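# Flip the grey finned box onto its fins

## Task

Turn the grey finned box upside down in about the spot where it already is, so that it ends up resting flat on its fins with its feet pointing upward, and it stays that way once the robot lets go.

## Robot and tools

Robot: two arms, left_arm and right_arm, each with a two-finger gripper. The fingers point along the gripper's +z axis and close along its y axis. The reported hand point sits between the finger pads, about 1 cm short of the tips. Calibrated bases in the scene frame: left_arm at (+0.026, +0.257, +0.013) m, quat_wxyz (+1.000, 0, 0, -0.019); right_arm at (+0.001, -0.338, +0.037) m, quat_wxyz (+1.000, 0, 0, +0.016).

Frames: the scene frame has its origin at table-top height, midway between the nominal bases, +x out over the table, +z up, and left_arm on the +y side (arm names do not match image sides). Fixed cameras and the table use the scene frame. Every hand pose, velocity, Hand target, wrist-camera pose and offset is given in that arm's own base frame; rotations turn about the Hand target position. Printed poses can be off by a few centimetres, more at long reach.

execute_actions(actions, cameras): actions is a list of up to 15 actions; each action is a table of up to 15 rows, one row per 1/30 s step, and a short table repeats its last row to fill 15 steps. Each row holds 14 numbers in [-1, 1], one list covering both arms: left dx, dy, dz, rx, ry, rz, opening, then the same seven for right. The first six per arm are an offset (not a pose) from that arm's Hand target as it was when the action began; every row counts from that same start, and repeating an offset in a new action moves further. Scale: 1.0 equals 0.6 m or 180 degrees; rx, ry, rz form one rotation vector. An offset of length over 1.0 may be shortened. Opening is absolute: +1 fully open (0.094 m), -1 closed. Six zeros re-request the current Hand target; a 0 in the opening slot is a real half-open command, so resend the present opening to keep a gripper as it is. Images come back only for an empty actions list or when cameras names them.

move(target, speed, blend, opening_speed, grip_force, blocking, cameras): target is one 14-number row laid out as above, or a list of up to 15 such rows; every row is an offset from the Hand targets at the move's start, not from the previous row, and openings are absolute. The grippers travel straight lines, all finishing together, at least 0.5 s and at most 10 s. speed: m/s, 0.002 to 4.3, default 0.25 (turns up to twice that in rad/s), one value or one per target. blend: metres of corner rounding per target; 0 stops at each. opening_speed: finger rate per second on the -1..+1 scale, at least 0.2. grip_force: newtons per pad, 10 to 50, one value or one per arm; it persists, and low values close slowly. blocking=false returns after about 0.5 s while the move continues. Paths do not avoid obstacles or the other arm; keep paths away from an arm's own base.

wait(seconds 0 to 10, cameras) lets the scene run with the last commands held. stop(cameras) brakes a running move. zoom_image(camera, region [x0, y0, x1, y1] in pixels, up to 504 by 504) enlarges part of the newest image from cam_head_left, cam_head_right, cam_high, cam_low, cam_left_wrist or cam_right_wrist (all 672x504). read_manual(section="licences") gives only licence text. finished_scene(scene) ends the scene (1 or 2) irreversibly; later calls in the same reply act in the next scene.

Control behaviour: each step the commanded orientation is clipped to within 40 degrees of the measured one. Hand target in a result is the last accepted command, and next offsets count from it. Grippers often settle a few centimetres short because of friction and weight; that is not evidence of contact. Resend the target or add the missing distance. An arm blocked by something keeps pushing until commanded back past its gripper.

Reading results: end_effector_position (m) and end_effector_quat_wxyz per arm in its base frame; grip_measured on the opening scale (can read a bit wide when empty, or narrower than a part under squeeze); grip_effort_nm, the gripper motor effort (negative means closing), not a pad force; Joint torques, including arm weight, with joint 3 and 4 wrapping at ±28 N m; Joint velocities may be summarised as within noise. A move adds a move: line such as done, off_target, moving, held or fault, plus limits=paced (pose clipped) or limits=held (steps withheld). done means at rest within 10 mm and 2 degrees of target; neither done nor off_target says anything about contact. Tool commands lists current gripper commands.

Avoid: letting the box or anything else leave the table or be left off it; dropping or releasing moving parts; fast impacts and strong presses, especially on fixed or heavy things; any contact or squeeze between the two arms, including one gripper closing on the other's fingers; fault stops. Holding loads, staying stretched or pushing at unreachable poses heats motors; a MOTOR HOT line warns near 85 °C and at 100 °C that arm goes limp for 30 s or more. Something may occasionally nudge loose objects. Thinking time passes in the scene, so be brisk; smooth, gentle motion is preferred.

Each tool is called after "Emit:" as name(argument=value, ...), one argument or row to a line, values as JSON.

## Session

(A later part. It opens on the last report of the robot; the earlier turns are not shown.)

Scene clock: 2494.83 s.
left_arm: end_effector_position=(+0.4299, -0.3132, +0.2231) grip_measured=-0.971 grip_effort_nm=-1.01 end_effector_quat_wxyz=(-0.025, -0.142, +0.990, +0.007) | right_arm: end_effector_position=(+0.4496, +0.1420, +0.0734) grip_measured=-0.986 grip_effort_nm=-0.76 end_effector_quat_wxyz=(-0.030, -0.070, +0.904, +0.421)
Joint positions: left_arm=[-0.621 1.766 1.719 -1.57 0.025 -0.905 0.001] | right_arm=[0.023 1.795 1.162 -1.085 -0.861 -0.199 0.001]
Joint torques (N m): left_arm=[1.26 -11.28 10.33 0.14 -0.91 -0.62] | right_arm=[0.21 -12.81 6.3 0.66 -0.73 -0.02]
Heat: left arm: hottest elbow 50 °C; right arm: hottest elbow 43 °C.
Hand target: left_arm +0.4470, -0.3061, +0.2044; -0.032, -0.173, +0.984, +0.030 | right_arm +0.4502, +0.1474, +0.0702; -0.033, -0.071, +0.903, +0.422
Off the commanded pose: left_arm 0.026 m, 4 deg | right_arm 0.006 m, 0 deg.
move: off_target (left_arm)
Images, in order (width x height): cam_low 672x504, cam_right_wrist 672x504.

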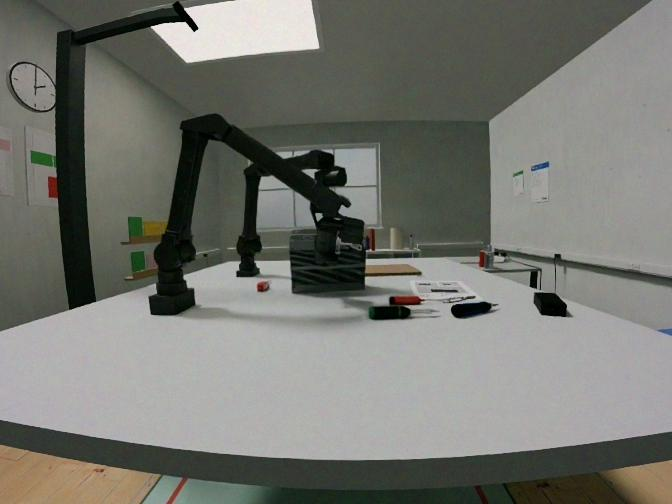

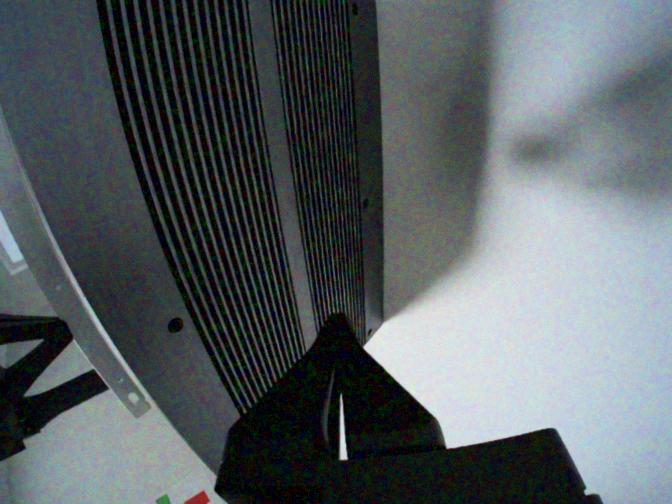

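Emit:
move(
  target=[0,0,0,0,0,0,-1, 0.034,0.05,-0.0375,0,0,0,-1],
  speed=0.08,
  cameras=["cam_right_wrist"],
)

Scene clock: 2508.50 s.
left_arm: end_effector_position=(+0.4299, -0.3132, +0.2231) grip_measured=-0.971 grip_effort_nm=-1.01 end_effector_quat_wxyz=(-0.025, -0.142, +0.990, +0.007) | right_arm: end_effector_position=(+0.4551, +0.1704, +0.0420) grip_measured=-0.986 grip_effort_nm=-0.76 end_effector_quat_wxyz=(-0.045, -0.063, +0.904, +0.421)
Joint positions: left_arm=[-0.621 1.766 1.719 -1.57 0.025 -0.905 0.001] | right_arm=[0.082 1.864 1.164 -0.982 -0.868 -0.108 0.001]
Joint torques (N m): left_arm=[1.08 -11.16 10.36 0.13 -0.91 -0.62] | right_arm=[0.03 -13.8 8.55 0.7 -0.73 -0.01]
Heat: left arm: hottest elbow 50 °C; right arm: hottest elbow 43 °C.
Hand target: left_arm +0.4470, -0.3061, +0.2044; -0.032, -0.173, +0.984, +0.030 | right_arm +0.4707, +0.1774, +0.0478; -0.033, -0.071, +0.903, +0.422
Off the commanded pose: left_arm 0.026 m, 4 deg | right_arm 0.018 m, 2 deg.
move: off_target (left_arm, right_arm)
Images, in order (width x height): cam_right_wrist 672x504.

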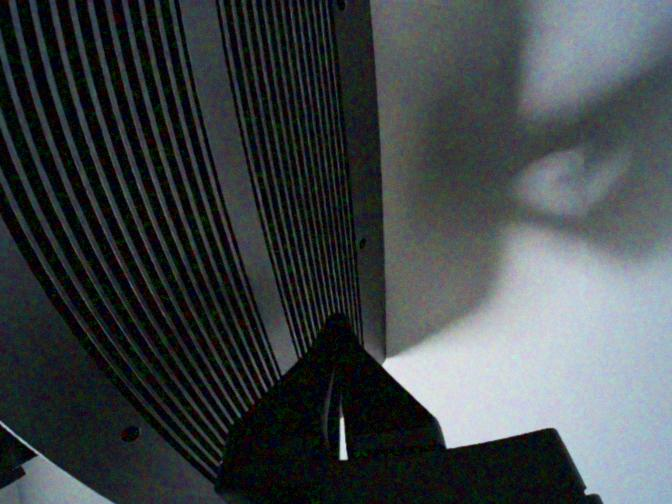

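Emit:
move(
  target=[0,0,0.032,0,0,0,-1, 0,0,0,0,0,0,-1],
  speed=0.03,
  cameras=["cam_left_wrist"],
)

Scene clock: 2514.20 s.
left_arm: end_effector_position=(+0.4286, -0.3121, +0.2239) grip_measured=-0.971 grip_effort_nm=-1.01 end_effector_quat_wxyz=(-0.038, -0.143, +0.989, +0.020) | right_arm: end_effector_position=(+0.4551, +0.1704, +0.0420) grip_measured=-0.986 grip_effort_nm=-0.76 end_effector_quat_wxyz=(-0.045, -0.062, +0.904, +0.421)
Joint positions: left_arm=[-0.621 1.786 1.747 -1.615 0.024 -0.907 0.001] | right_arm=[0.082 1.864 1.164 -0.982 -0.868 -0.107 0.001]
Joint torques (N m): left_arm=[1.14 -13.39 11.74 -0.14 -0.87 -0.6] | right_arm=[-0.09 -13.74 8.73 0.61 -0.74 -0.03]
Heat: left arm: hottest elbow 50 °C; right arm: hottest elbow 42 °C.
Hand target: left_arm +0.4470, -0.3059, +0.2237; -0.032, -0.173, +0.984, +0.030 | right_arm +0.4707, +0.1774, +0.0478; -0.033, -0.071, +0.903, +0.422
Off the commanded pose: left_arm 0.019 m, 4 deg | right_arm 0.018 m, 2 deg.
move: off_target (left_arm, right_arm)
Images, in order (width x height): cam_left_wrist 672x504.

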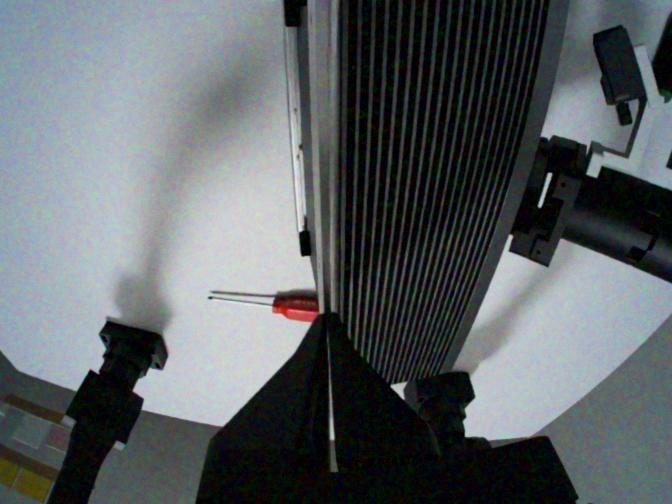

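Emit:
move(
  target=[0,0,0,0,0,0,-0.6, 0,0,0,0,0,0,-1],
  speed=0.03,
  opening_speed=0.2,
  cameras=["cam_left_wrist","cam_right_wrist"],
)

Scene clock: 2520.13 s.
left_arm: end_effector_position=(+0.4308, -0.3069, +0.2234) grip_measured=-0.603 grip_effort_nm=0.15 end_effector_quat_wxyz=(-0.035, -0.158, +0.986, +0.028) | right_arm: end_effector_position=(+0.4551, +0.1704, +0.0420) grip_measured=-0.986 grip_effort_nm=-0.76 end_effector_quat_wxyz=(-0.045, -0.062, +0.904, +0.421)
Joint positions: left_arm=[-0.615 1.787 1.747 -1.62 0.009 -0.932 0.019] | right_arm=[0.082 1.864 1.164 -0.982 -0.868 -0.107 0.001]
Joint torques (N m): left_arm=[1.03 -13.22 11.86 0.08 -0.29 -0.35] | right_arm=[-0.15 -13.98 8.55 0.72 -0.72 0.01]
Heat: left arm: hottest elbow 50 °C; right arm: hottest elbow 42 °C.
Hand target: left_arm +0.4471, -0.3059, +0.2236; -0.032, -0.173, +0.984, +0.030 | right_arm +0.4707, +0.1774, +0.0478; -0.033, -0.071, +0.903, +0.422
Off the commanded pose: left_arm 0.016 m, 2 deg | right_arm 0.018 m, 2 deg.
move: off_target (left_arm, right_arm)
Images, in order (width x height): cam_left_wrist 672x504, cam_right_wrist 672x504.

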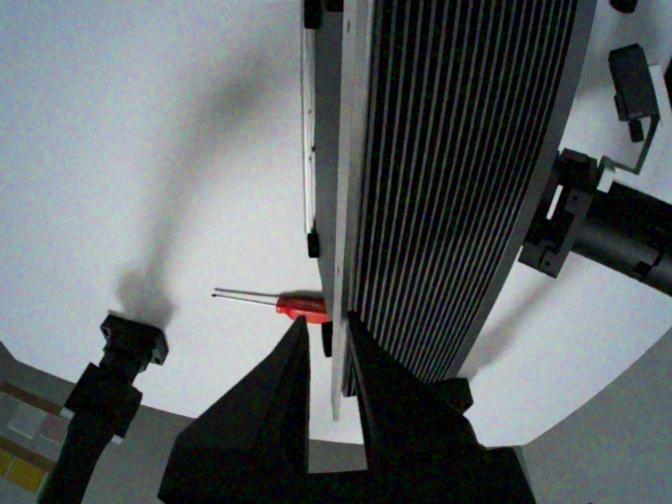

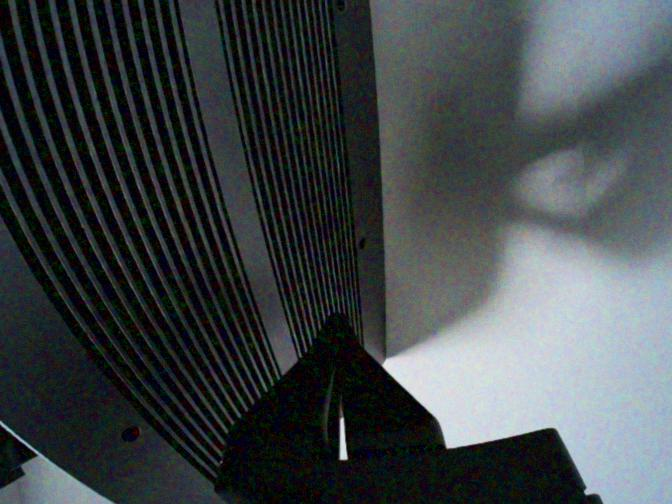

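Emit:
move(
  target=[
    [0,0,0.15,0,0,0,-0.6, 0,0,0,0,0,0,-1],
    [-0.12,0.3,0.25,0,0,0,-0.6, 0,0,0,0,0,0,-1],
  ],
  speed=[0.06,0.2],
  cameras=["cam_left_wrist","cam_right_wrist","cam_head_right"],
)

Scene clock: 2534.87 s.
left_arm: end_effector_position=(+0.3778, -0.1296, +0.3734) grip_measured=-0.603 grip_effort_nm=0.15 end_effector_quat_wxyz=(+0.080, -0.176, +0.980, -0.036) | right_arm: end_effector_position=(+0.4551, +0.1704, +0.0420) grip_measured=-0.986 grip_effort_nm=-0.76 end_effector_quat_wxyz=(-0.045, -0.062, +0.904, +0.421)
Joint positions: left_arm=[-0.336 1.307 1.582 -1.67 -0.016 -0.69 0.019] | right_arm=[0.082 1.864 1.164 -0.982 -0.868 -0.107 0.001]
Joint torques (N m): left_arm=[-0.32 -8.59 8.25 0.65 -0.11 -0.05] | right_arm=[0.09 -13.63 8.65 0.66 -0.73 -0.03]
Heat: left arm: hottest elbow 51 °C; right arm: hottest elbow 41 °C.
Hand target: left_arm +0.3751, -0.1260, +0.3736; -0.032, -0.173, +0.984, +0.030 | right_arm +0.4707, +0.1774, +0.0478; -0.033, -0.071, +0.903, +0.422
Off the commanded pose: left_arm 0.005 m, 15 deg | right_arm 0.018 m, 2 deg.
joint sent to its limit (left arm) — joint 4 (wrist pitch), lower limit. The joint targets are off in orientation, not in position.
move: off_target (left_arm, right_arm)
Images, in order (width x height): cam_head_right 672x504, cam_left_wrist 672x504, cam_right_wrist 672x504.

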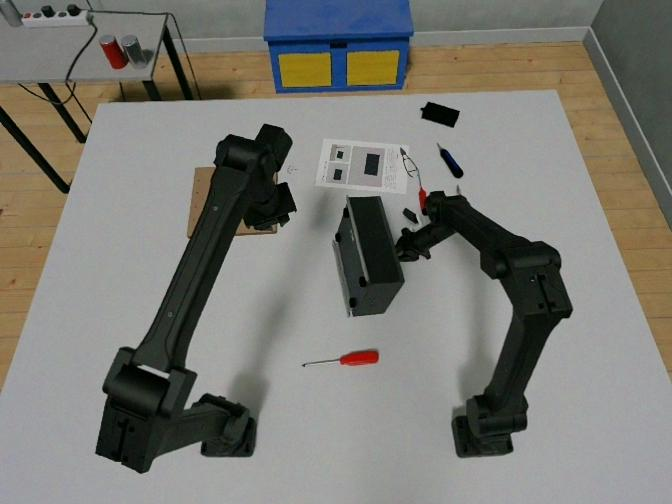

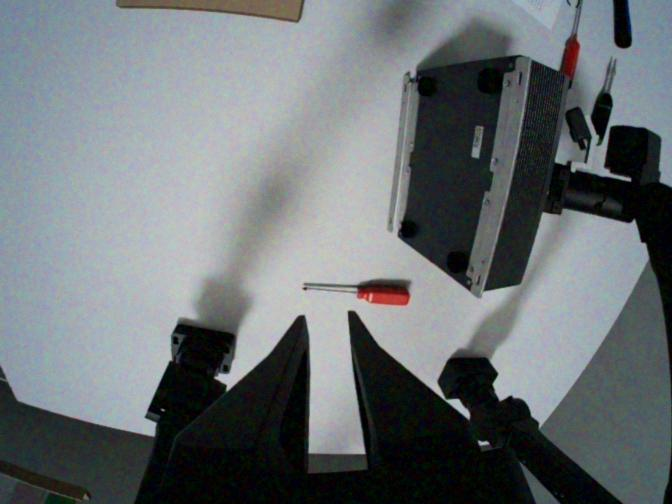

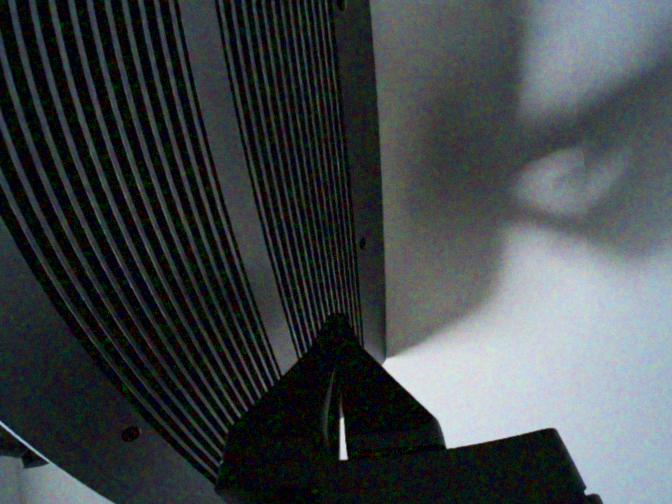

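Emit:
move(
  target=[0,0,0,0,0,0,-0.6, -0.013,0.082,0,0,0,0,-1],
  speed=0.04,
  cameras=["cam_left_wrist","cam_right_wrist"],
)

Scene clock: 2542.67 s.
left_arm: end_effector_position=(+0.3778, -0.1295, +0.3734) grip_measured=-0.603 grip_effort_nm=0.15 end_effector_quat_wxyz=(+0.080, -0.175, +0.981, -0.036) | right_arm: end_effector_position=(+0.4680, +0.1953, +0.0378) grip_measured=-0.986 grip_effort_nm=-0.76 end_effector_quat_wxyz=(-0.031, -0.045, +0.910, +0.411)
Joint positions: left_arm=[-0.336 1.307 1.582 -1.67 -0.017 -0.689 0.019] | right_arm=[0.135 1.864 1.161 -0.856 -0.85 0.041 0.001]
Joint torques (N m): left_arm=[-0.38 -8.47 8.24 0.62 -0.12 -0.05] | right_arm=[4.13 -15.97 6.35 1.1 -1.56 0.03]
Heat: left arm: hottest elbow 51 °C; right arm: hottest elbow 41 °C.
Hand target: left_arm +0.3751, -0.1260, +0.3736; -0.032, -0.172, +0.984, +0.030 | right_arm +0.4629, +0.2264, +0.0477; -0.033, -0.071, +0.903, +0.422
Off the commanded pose: left_arm 0.004 m, 15 deg | right_arm 0.033 m, 3 deg.
joint sent to its limit (left arm) — joint 4 (wrist pitch), lower limit. The joint targets are off in orientation, not in position.
move: off_target (left_arm, right_arm)
Images, in order (width x height): cam_left_wrist 672x504, cam_right_wrist 672x504.

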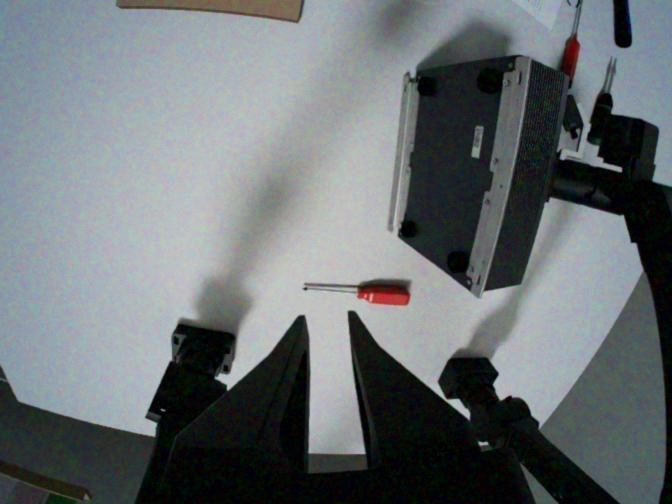

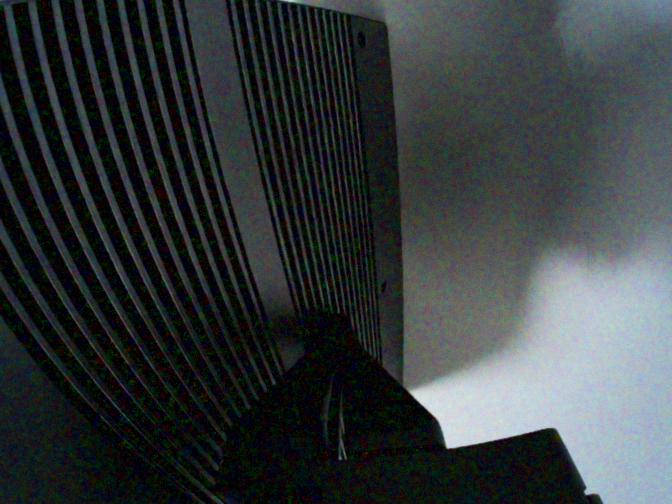

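Emit:
move(
  target=[0,0,0,0,0,0,-0.6, -0.01,0.065,0,0,0,0,-1],
  speed=0.04,
  cameras=["cam_left_wrist","cam_low"],
)

Scene clock: 2548.20 s.
left_arm: end_effector_position=(+0.3778, -0.1295, +0.3734) grip_measured=-0.603 grip_effort_nm=0.15 end_effector_quat_wxyz=(+0.080, -0.175, +0.981, -0.036) | right_arm: end_effector_position=(+0.4658, +0.2318, +0.0377) grip_measured=-0.986 grip_effort_nm=-0.76 end_effector_quat_wxyz=(-0.032, -0.041, +0.909, +0.413)
Joint positions: left_arm=[-0.336 1.307 1.582 -1.67 -0.017 -0.689 0.019] | right_arm=[0.209 1.86 1.152 -0.763 -0.85 0.165 0.001]
Joint torques (N m): left_arm=[-0.44 -8.41 8.25 0.64 -0.11 -0.05] | right_arm=[6.18 -16.21 6.45 1.5 -1.27 -0.01]
Heat: left arm: hottest elbow 51 °C; right arm: hottest elbow 41 °C.
Hand target: left_arm +0.3751, -0.1260, +0.3736; -0.032, -0.172, +0.984, +0.030 | right_arm +0.4569, +0.2655, +0.0478; -0.033, -0.071, +0.903, +0.422
Off the commanded pose: left_arm 0.004 m, 15 deg | right_arm 0.036 m, 4 deg.
joint sent to its limit (left arm) — joint 4 (wrist pitch), lower limit. The joint targets are off in orientation, not in position.
move: off_target (left_arm, right_arm)
Images, in order (width x height): cam_low 672x504, cam_left_wrist 672x504.

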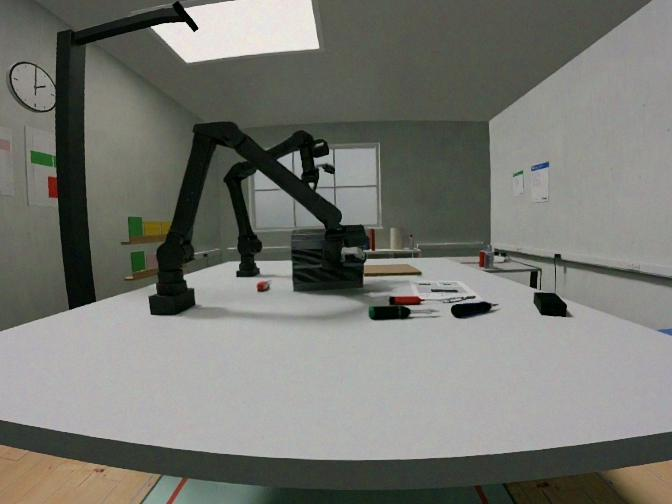

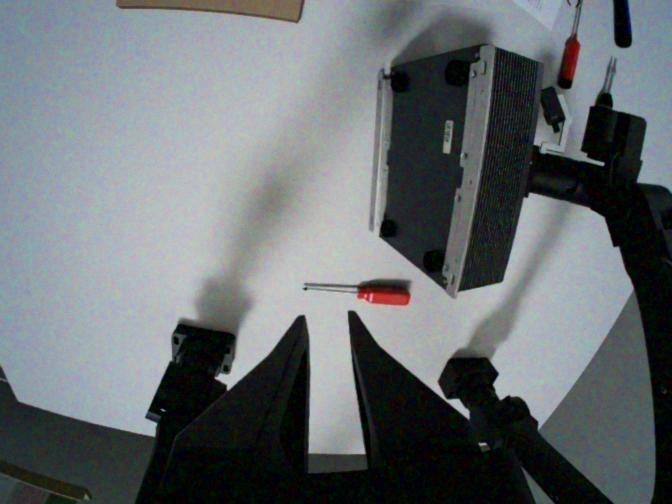

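Emit:
move(
  target=[0,0,0,0,0,0,-0.6, -0.015,0.095,0,0,0,0,-1],
  speed=0.04,
  cameras=["cam_left_wrist","cam_right_wrist"],
)

Scene clock: 2557.80 s.
left_arm: end_effector_position=(+0.3778, -0.1295, +0.3734) grip_measured=-0.603 grip_effort_nm=0.15 end_effector_quat_wxyz=(+0.080, -0.175, +0.981, -0.036) | right_arm: end_effector_position=(+0.4580, +0.2884, +0.0382) grip_measured=-0.986 grip_effort_nm=-0.76 end_effector_quat_wxyz=(-0.029, -0.042, +0.911, +0.409)
Joint positions: left_arm=[-0.336 1.307 1.582 -1.67 -0.017 -0.689 0.019] | right_arm=[0.325 1.855 1.144 -0.631 -0.821 0.334 0.001]
Joint torques (N m): left_arm=[-0.26 -8.64 8.21 0.64 -0.12 -0.05] | right_arm=[4.31 -14.97 7.12 1.59 -1.52 0.04]
Heat: left arm: hottest elbow 51 °C; right arm: hottest elbow 41 °C.
Hand target: left_arm +0.3751, -0.1260, +0.3736; -0.032, -0.172, +0.984, +0.030 | right_arm +0.4479, +0.3225, +0.0477; -0.033, -0.071, +0.903, +0.422
Off the commanded pose: left_arm 0.004 m, 15 deg | right_arm 0.037 m, 4 deg.
joint sent to its limit (left arm) — joint 4 (wrist pitch), lower limit. The joint targets are off in orientation, not in position.
move: off_target (left_arm, right_arm)
Images, in order (width x height): cam_left_wrist 672x504, cam_right_wrist 672x504.

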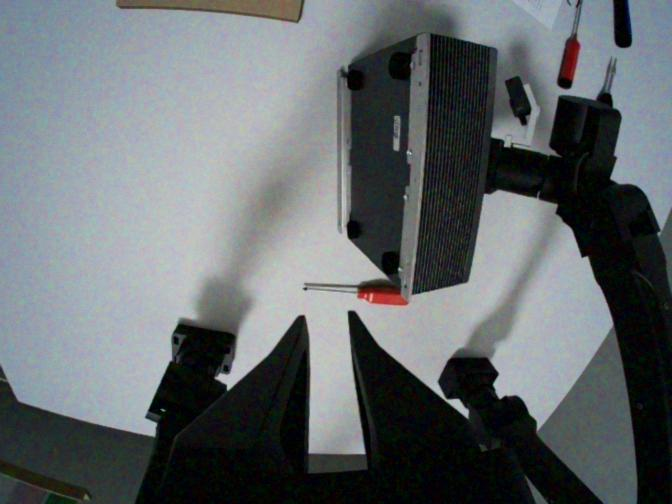

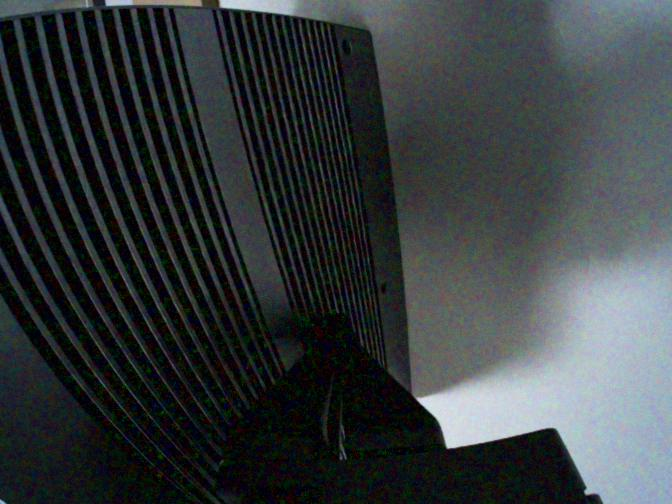

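Emit:
move(
  target=[0,0,0,0,0,0,-0.6, -0.012,0.095,0,0,0,0,-1],
  speed=0.04,
  cameras=["cam_left_wrist","cam_head_left"],
)

Scene clock: 2569.40 s.
left_arm: end_effector_position=(+0.3778, -0.1295, +0.3734) grip_measured=-0.603 grip_effort_nm=0.15 end_effector_quat_wxyz=(+0.080, -0.175, +0.981, -0.036) | right_arm: end_effector_position=(+0.4458, +0.3381, +0.0378) grip_measured=-0.986 grip_effort_nm=-0.76 end_effector_quat_wxyz=(-0.032, -0.036, +0.912, +0.408)
Joint positions: left_arm=[-0.336 1.307 1.582 -1.67 -0.017 -0.689 0.019] | right_arm=[0.426 1.858 1.142 -0.526 -0.792 0.485 0.001]
Joint torques (N m): left_arm=[-0.5 -8.59 8.27 0.62 -0.12 -0.05] | right_arm=[4.6 -13.39 9.37 1.68 -1.31 -0.01]
Heat: left arm: hottest elbow 51 °C; right arm: hottest elbow 40 °C.
Hand target: left_arm +0.3751, -0.1260, +0.3736; -0.032, -0.172, +0.984, +0.030 | right_arm +0.4407, +0.3795, +0.0476; -0.033, -0.071, +0.903, +0.422
Off the commanded pose: left_arm 0.004 m, 15 deg | right_arm 0.043 m, 4 deg.
joint sent to its limit (left arm) — joint 4 (wrist pitch), lower limit. The joint targets are off in orientation, not in position.
move: off_target (left_arm, right_arm)
Images, in order (width x height): cam_head_left 672x504, cam_left_wrist 672x504.

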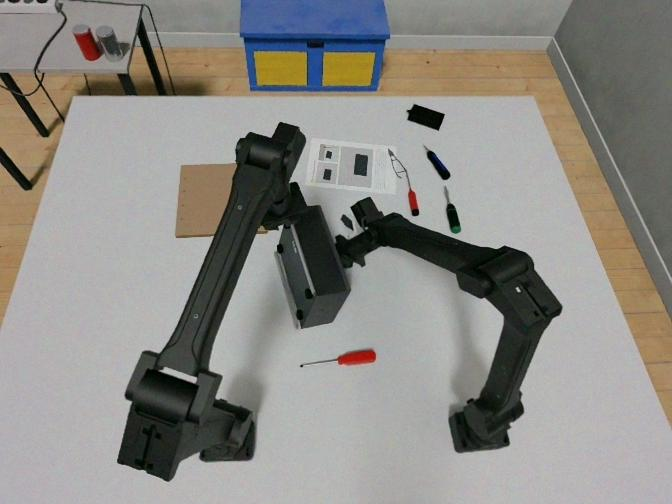

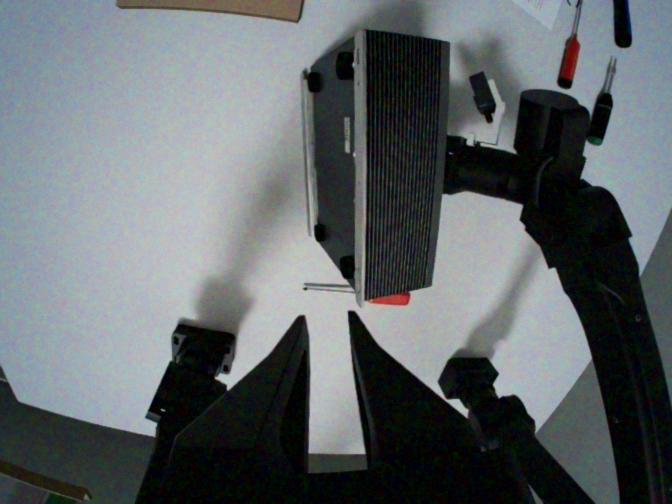

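Emit:
move(
  target=[0,0,0,0,0,0,-0.6, -0.006,0.03,0,0,0,0,-1],
  speed=0.04,
)

Emit:
move(
  target=[0,0,0,0,0,0,-0.6, 0.0,-0.13,0.03,0,0,0,-1],
  speed=0.06,
  cameras=["cam_left_wrist","cam_right_wrist","cam_high","cam_head_right"],
)

Scene clock: 2579.20 s.
left_arm: end_effector_position=(+0.3778, -0.1295, +0.3734) grip_measured=-0.603 grip_effort_nm=0.15 end_effector_quat_wxyz=(+0.080, -0.175, +0.981, -0.036) | right_arm: end_effector_position=(+0.4413, +0.3551, +0.0377) grip_measured=-0.986 grip_effort_nm=-0.76 end_effector_quat_wxyz=(-0.033, -0.036, +0.912, +0.408)
Joint positions: left_arm=[-0.336 1.307 1.582 -1.67 -0.017 -0.689 0.019] | right_arm=[0.46 1.863 1.146 -0.497 -0.781 0.53 0.001]
Joint torques (N m): left_arm=[-0.38 -8.53 8.24 0.61 -0.11 -0.06] | right_arm=[4.66 -14.04 9.65 1.91 -1.23 -0.01]
Heat: left arm: hottest elbow 51 °C; right arm: hottest elbow 40 °C.
Hand target: left_arm +0.3751, -0.1260, +0.3736; -0.032, -0.172, +0.984, +0.030 | right_arm +0.4369, +0.3976, +0.0477; -0.033, -0.071, +0.903, +0.422
Off the commanded pose: left_arm 0.004 m, 15 deg | right_arm 0.044 m, 4 deg.
joint sent to its limit (left arm) — joint 4 (wrist pitch), lower limit. The joint targets are off in orientation, not in position.
move: off_target (left_arm, right_arm)

Scene clock: 2581.23 s.
left_arm: end_effector_position=(+0.3778, -0.1295, +0.3734) grip_measured=-0.603 grip_effort_nm=0.16 end_effector_quat_wxyz=(+0.080, -0.175, +0.981, -0.036) | right_arm: end_effector_position=(+0.4333, +0.3234, +0.0564) grip_measured=-0.986 grip_effort_nm=-0.76 end_effector_quat_wxyz=(-0.041, -0.069, +0.905, +0.418)
Joint positions: left_arm=[-0.336 1.307 1.582 -1.67 -0.017 -0.689 0.019] | right_arm=[0.401 1.816 1.134 -0.63 -0.838 0.365 0.001]
Joint torques (N m): left_arm=[-0.32 -8.47 8.25 0.64 -0.12 -0.05] | right_arm=[-1.85 -16.21 6.61 0.62 -0.71 -0.21]
Heat: left arm: hottest elbow 51 °C; right arm: hottest elbow 40 °C.
Hand target: left_arm +0.3751, -0.1260, +0.3736; -0.032, -0.172, +0.984, +0.030 | right_arm +0.4371, +0.3196, +0.0657; -0.033, -0.071, +0.903, +0.422
Off the commanded pose: left_arm 0.004 m, 15 deg | right_arm 0.011 m, 1 deg.
joint sent to its limit (left arm) — joint 4 (wrist pitch), lower limit. The joint targets are off in orientation, not in position.
move: off_target (left_arm, right_arm)
Images, in order (width x height): cam_head_right 672x504, cam_high 672x504, cam_left_wrist 672x504, cam_right_wrist 672x504.

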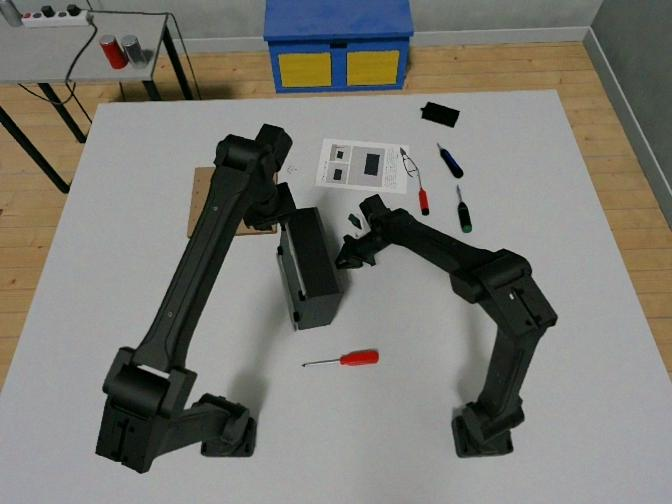

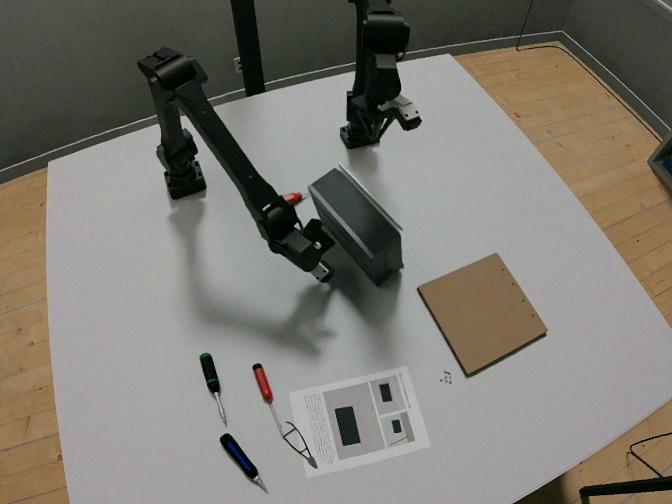

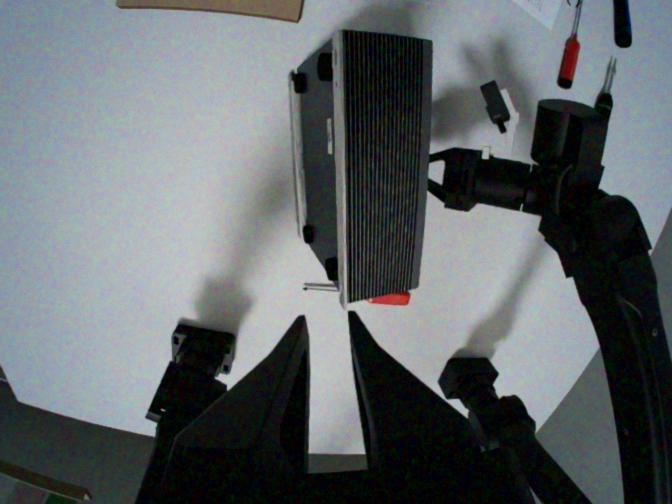

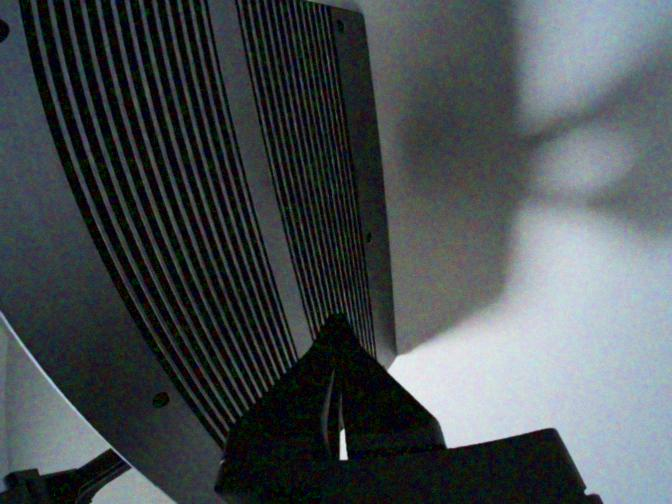

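Emit:
move(
  target=[
    [-0.1,0.2,0,0,0,0,-0.6, 0.0,-0.11,0.1,0,0,0,-0.3],
    [-0.2,0.33,0.0,0,0,0,-0.6, 0.0,-0.08,0.4,-0.2025,-0.041,0.0269,-0.3],
  ],
  speed=0.15,
  blend=0.02,
  cameras=["cam_left_wrist","cam_right_wrist","cam_head_right"],
)

Scene clock: 2658.17 s.
left_arm: end_effector_position=(+0.2617, +0.0705, +0.3723) grip_measured=-0.603 grip_effort_nm=0.15 end_effector_quat_wxyz=(+0.131, -0.169, +0.976, +0.035) | right_arm: end_effector_position=(+0.4305, +0.2622, +0.2916) grip_measured=-0.302 grip_effort_nm=0.08 end_effector_quat_wxyz=(-0.027, -0.118, +0.987, +0.108)
Joint positions: left_arm=[0.229 0.927 1.294 -1.67 -0.055 -0.107 0.019] | right_arm=[0.472 1.641 1.725 -1.63 -0.222 0.236 0.033]
Joint torques (N m): left_arm=[0.03 -3.19 8.14 0.83 -0.11 -0.07] | right_arm=[0.21 -12.57 11.6 0.21 -0.04 0]
Heat: left arm: hottest elbow 49 °C; right arm: hottest elbow 40 °C.
Hand target: left_arm +0.2550, +0.0720, +0.3737; -0.032, -0.173, +0.984, +0.030 | right_arm +0.4371, +0.2716, +0.3056; -0.014, -0.121, +0.986, +0.111
Off the commanded pose: left_arm 0.007 m, 19 deg | right_arm 0.018 m, 2 deg.
joint sent to its limit (left arm) — joint 4 (wrist pitch), lower limit. The joint targets are off in orientation, not in position.
move: off_target (left_arm, right_arm)
Images, in order (width x height): cam_head_right 672x504, cam_left_wrist 672x504, cam_right_wrist 672x504.

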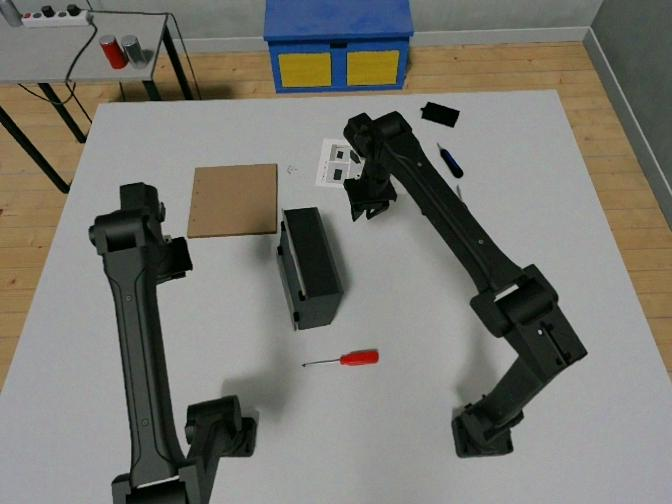

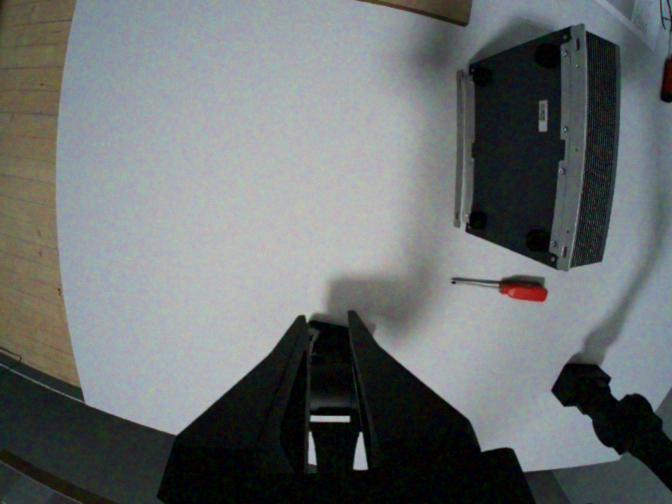

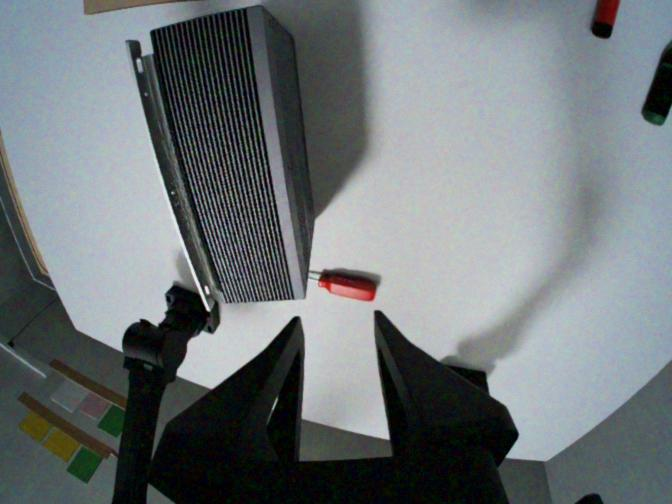

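Emit:
move(
  target=[0,0,0,0,0,0,-0.6, -0.03,0.235,0.0,0,0,0,-0.3],
  speed=0.12,
  cameras=["cam_left_wrist","cam_right_wrist"],
)

Scene clock: 2683.73 s.
left_arm: end_effector_position=(+0.2617, +0.0705, +0.3723) grip_measured=-0.603 grip_effort_nm=0.15 end_effector_quat_wxyz=(+0.131, -0.169, +0.976, +0.036) | right_arm: end_effector_position=(+0.4144, +0.4039, +0.2936) grip_measured=-0.302 grip_effort_nm=0.08 end_effector_quat_wxyz=(-0.025, -0.121, +0.987, +0.106)
Joint positions: left_arm=[0.229 0.927 1.294 -1.67 -0.056 -0.106 0.019] | right_arm=[0.713 1.82 1.968 -1.642 -0.203 0.477 0.033]
Joint torques (N m): left_arm=[-0.03 -3.19 8.14 0.81 -0.1 -0.06] | right_arm=[0.5 -15.15 11.54 0.42 -0.01 0.02]
Heat: left arm: hottest elbow 47 °C; right arm: hottest elbow 42 °C.
Hand target: left_arm +0.2550, +0.0720, +0.3737; -0.032, -0.173, +0.984, +0.030 | right_arm +0.4191, +0.4126, +0.3056; -0.014, -0.121, +0.986, +0.111
Off the commanded pose: left_arm 0.007 m, 19 deg | right_arm 0.016 m, 1 deg.
joint sent to its limit (left arm) — joint 4 (wrist pitch), lower limit. The joint targets are off in orientation, not in position.
move: off_target (left_arm, right_arm)
Images, in order (width x height): cam_left_wrist 672x504, cam_right_wrist 672x504.

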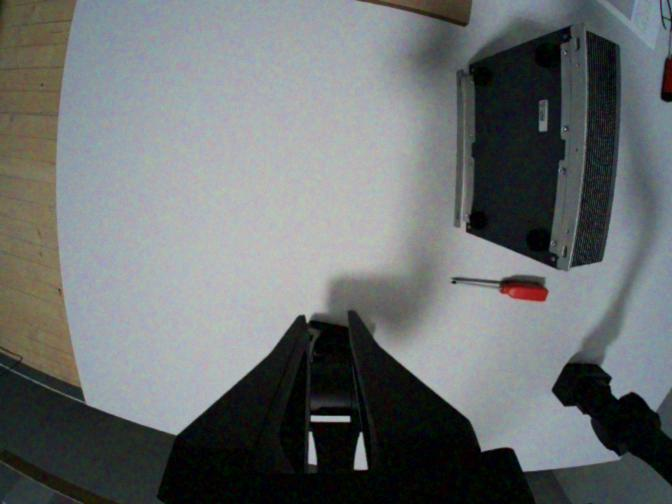

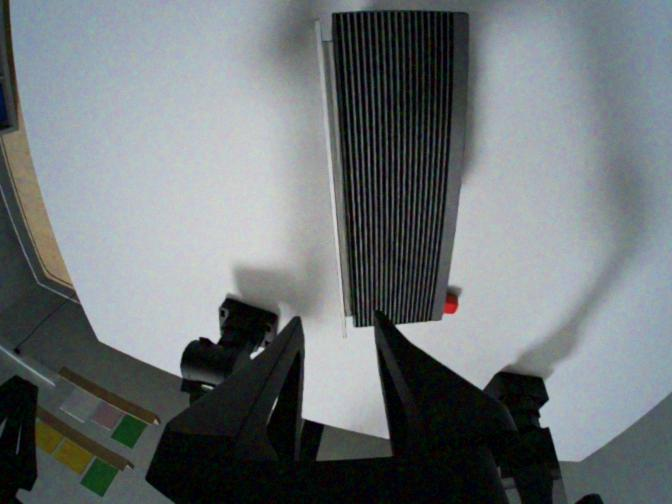

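Emit:
move(
  target=[0,0,0,0,0,0,-0.6, -0.002,0.028,-0.15,0,0,0,-0.3],
  speed=0.08,
  cameras=["cam_left_wrist","cam_right_wrist"],
)

Scene clock: 2722.20 s.
left_arm: end_effector_position=(+0.2617, +0.0705, +0.3723) grip_measured=-0.603 grip_effort_nm=0.16 end_effector_quat_wxyz=(+0.131, -0.169, +0.976, +0.036) | right_arm: end_effector_position=(+0.4198, +0.4205, +0.2186) grip_measured=-0.302 grip_effort_nm=0.08 end_effector_quat_wxyz=(-0.016, -0.118, +0.987, +0.111)
Joint positions: left_arm=[0.229 0.927 1.294 -1.67 -0.056 -0.106 0.019] | right_arm=[0.729 1.837 1.794 -1.427 -0.201 0.5 0.033]
Joint torques (N m): left_arm=[0.09 -3.08 8.14 0.81 -0.1 -0.05] | right_arm=[0.56 -15.27 8.25 1.25 0.06 0.04]
Heat: left arm: hottest elbow 47 °C; right arm: hottest elbow 47 °C.
Hand target: left_arm +0.2550, +0.0720, +0.3737; -0.032, -0.173, +0.984, +0.030 | right_arm +0.4179, +0.4294, +0.2156; -0.014, -0.121, +0.986, +0.111
Off the commanded pose: left_arm 0.007 m, 19 deg | right_arm 0.010 m, 0 deg.
joint sent to its limit (left arm) — joint 4 (wrist pitch), lower limit. The joint targets are off in orientation, not in position.
move: off_target (left_arm)
Images, in order (width x height): cam_left_wrist 672x504, cam_right_wrist 672x504.

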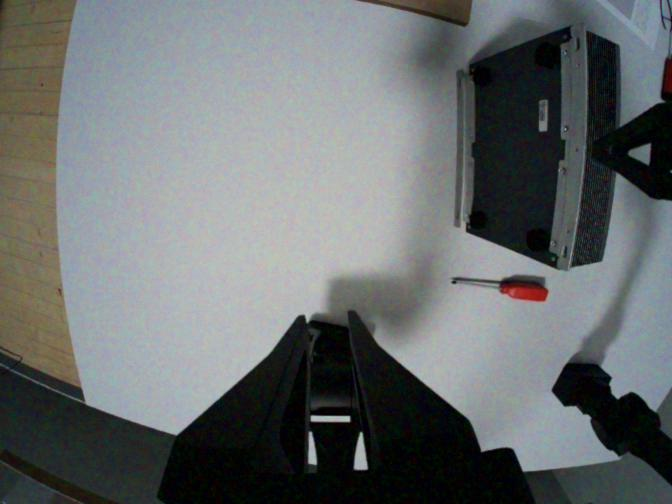

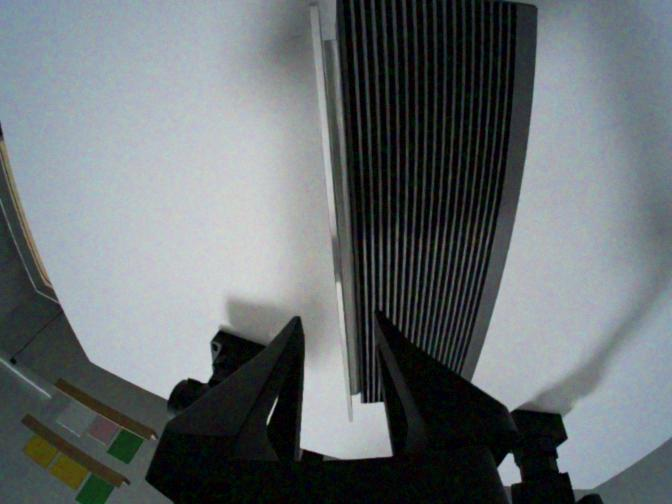

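Emit:
move(
  target=[0,0,0,0,0,0,-0.6, -0.005,0.012,-0.067,0,0,0,-0.3],
  speed=0.04,
  cameras=["cam_left_wrist","cam_right_wrist"],
)

Emit:
zoom_image(
  camera="cam_left_wrist",
  region=[440, 20, 672, 280],
)

Scene clock: 2733.80 s.
left_arm: end_effector_position=(+0.2617, +0.0705, +0.3723) grip_measured=-0.603 grip_effort_nm=0.16 end_effector_quat_wxyz=(+0.131, -0.169, +0.976, +0.036) | right_arm: end_effector_position=(+0.4174, +0.4278, +0.1808) grip_measured=-0.302 grip_effort_nm=0.08 end_effector_quat_wxyz=(-0.015, -0.118, +0.987, +0.112)
Joint positions: left_arm=[0.229 0.927 1.294 -1.67 -0.056 -0.106 0.019] | right_arm=[0.741 1.851 1.715 -1.327 -0.199 0.513 0.033]
Joint torques (N m): left_arm=[0.03 -3.25 8.16 0.83 -0.11 -0.06] | right_arm=[0.67 -15.21 8.03 1.28 -0.01 0.01]
Heat: left arm: hottest elbow 47 °C; right arm: hottest elbow 46 °C.
Hand target: left_arm +0.2550, +0.0720, +0.3737; -0.032, -0.173, +0.984, +0.030 | right_arm +0.4149, +0.4366, +0.1755; -0.014, -0.121, +0.986, +0.111
Off the commanded pose: left_arm 0.007 m, 19 deg | right_arm 0.011 m, 0 deg.
joint sent to its limit (left arm) — joint 4 (wrist pitch), lower limit. The joint targets are off in orientation, not in position.
move: off_target (left_arm, right_arm)
Images, in order (width x height): cam_left_wrist 672x504, cam_right_wrist 672x504.

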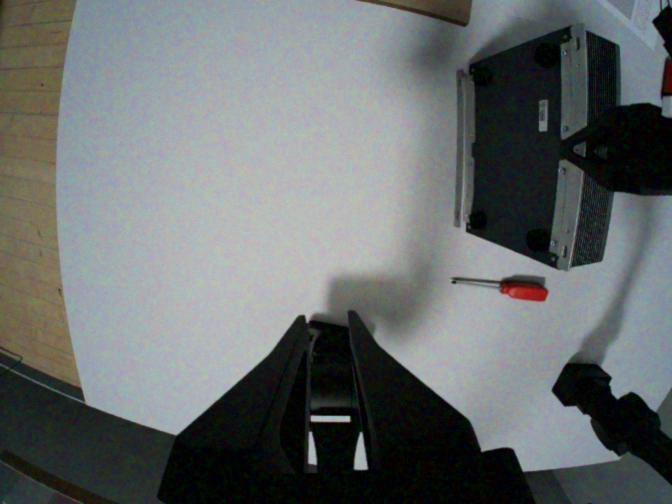

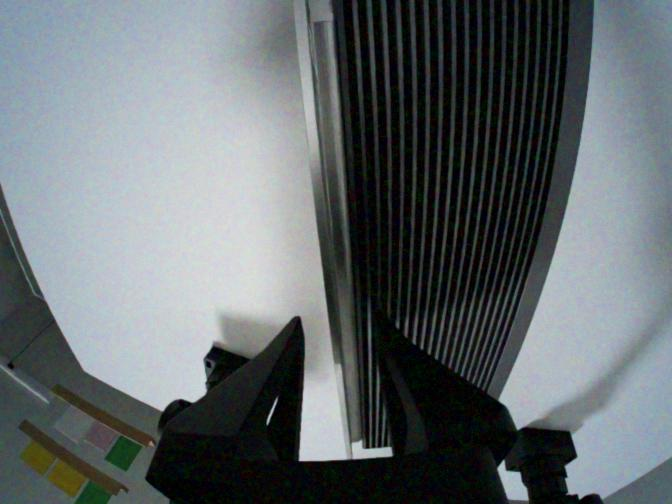

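Scaled by 1.938 from the camera's 672x504 image, which has a finer 960x720 frame.

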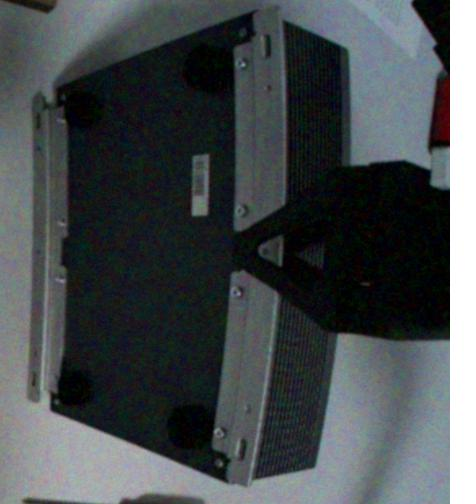

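Emit:
move(
  target=[0,0,0,0,0,0,-0.6, 0,0,0,0,0,0,-1],
  speed=0.04,
  opening_speed=0.25,
  cameras=["cam_left_wrist","cam_right_wrist"],
)

Emit:
zoom_image(
  camera="cam_left_wrist",
  region=[440, 20, 672, 280],
)

Emit:
zoom_image(
  camera="cam_right_wrist",
  region=[240, 240, 440, 440],
)

Scene clock: 2748.07 s.
left_arm: end_effector_position=(+0.2617, +0.0705, +0.3723) grip_measured=-0.603 grip_effort_nm=0.15 end_effector_quat_wxyz=(+0.131, -0.169, +0.976, +0.036) | right_arm: end_effector_position=(+0.4185, +0.4276, +0.1807) grip_measured=-0.930 grip_effort_nm=-1.03 end_effector_quat_wxyz=(-0.012, -0.116, +0.987, +0.111)
Joint positions: left_arm=[0.229 0.927 1.294 -1.67 -0.056 -0.106 0.019] | right_arm=[0.741 1.851 1.715 -1.324 -0.194 0.518 0.003]
Joint torques (N m): left_arm=[0.03 -3.02 8.14 0.79 -0.1 -0.06] | right_arm=[-0.44 -15.33 8.01 1.03 -0.18 0.03]
Heat: left arm: hottest elbow 47 °C; right arm: hottest elbow 44 °C.
Hand target: left_arm +0.2550, +0.0720, +0.3737; -0.032, -0.173, +0.984, +0.030 | right_arm +0.4149, +0.4365, +0.1755; -0.014, -0.121, +0.986, +0.111
Off the commanded pose: left_arm 0.007 m, 19 deg | right_arm 0.011 m, 1 deg.
joint sent to its limit (left arm) — joint 4 (wrist pitch), lower limit. The joint targets are off in orientation, not in position.
move: off_target (left_arm, right_arm)
Images, in order (width x height): cam_left_wrist 672x504, cam_right_wrist 672x504.

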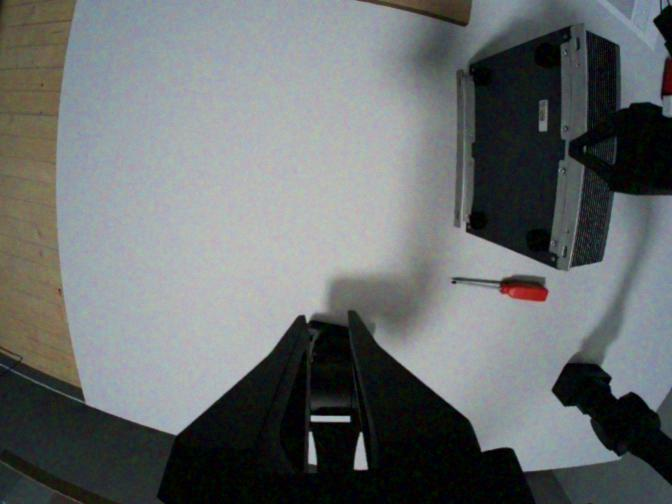

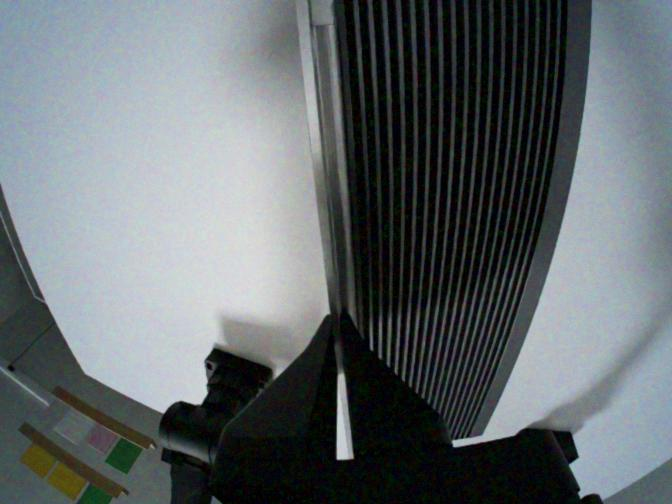

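Scaled by 1.938 from the camera's 672x504 image, which has a finer 960x720 frame.

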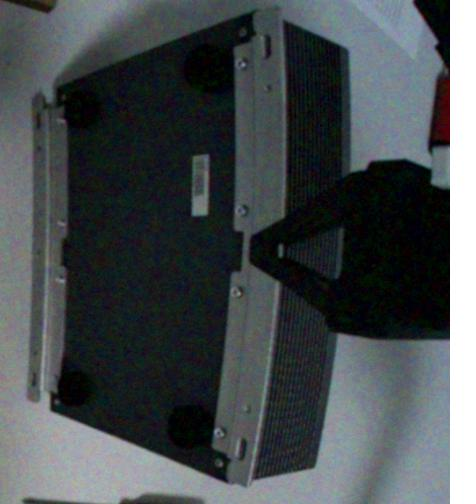

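Scaled by 2.520 from the camera's 672x504 image, which has a finer 960x720 frame.

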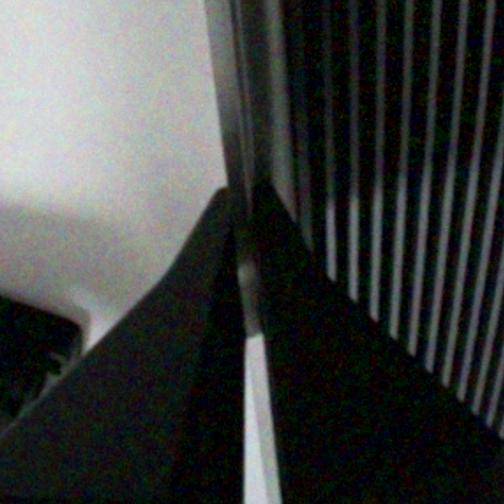

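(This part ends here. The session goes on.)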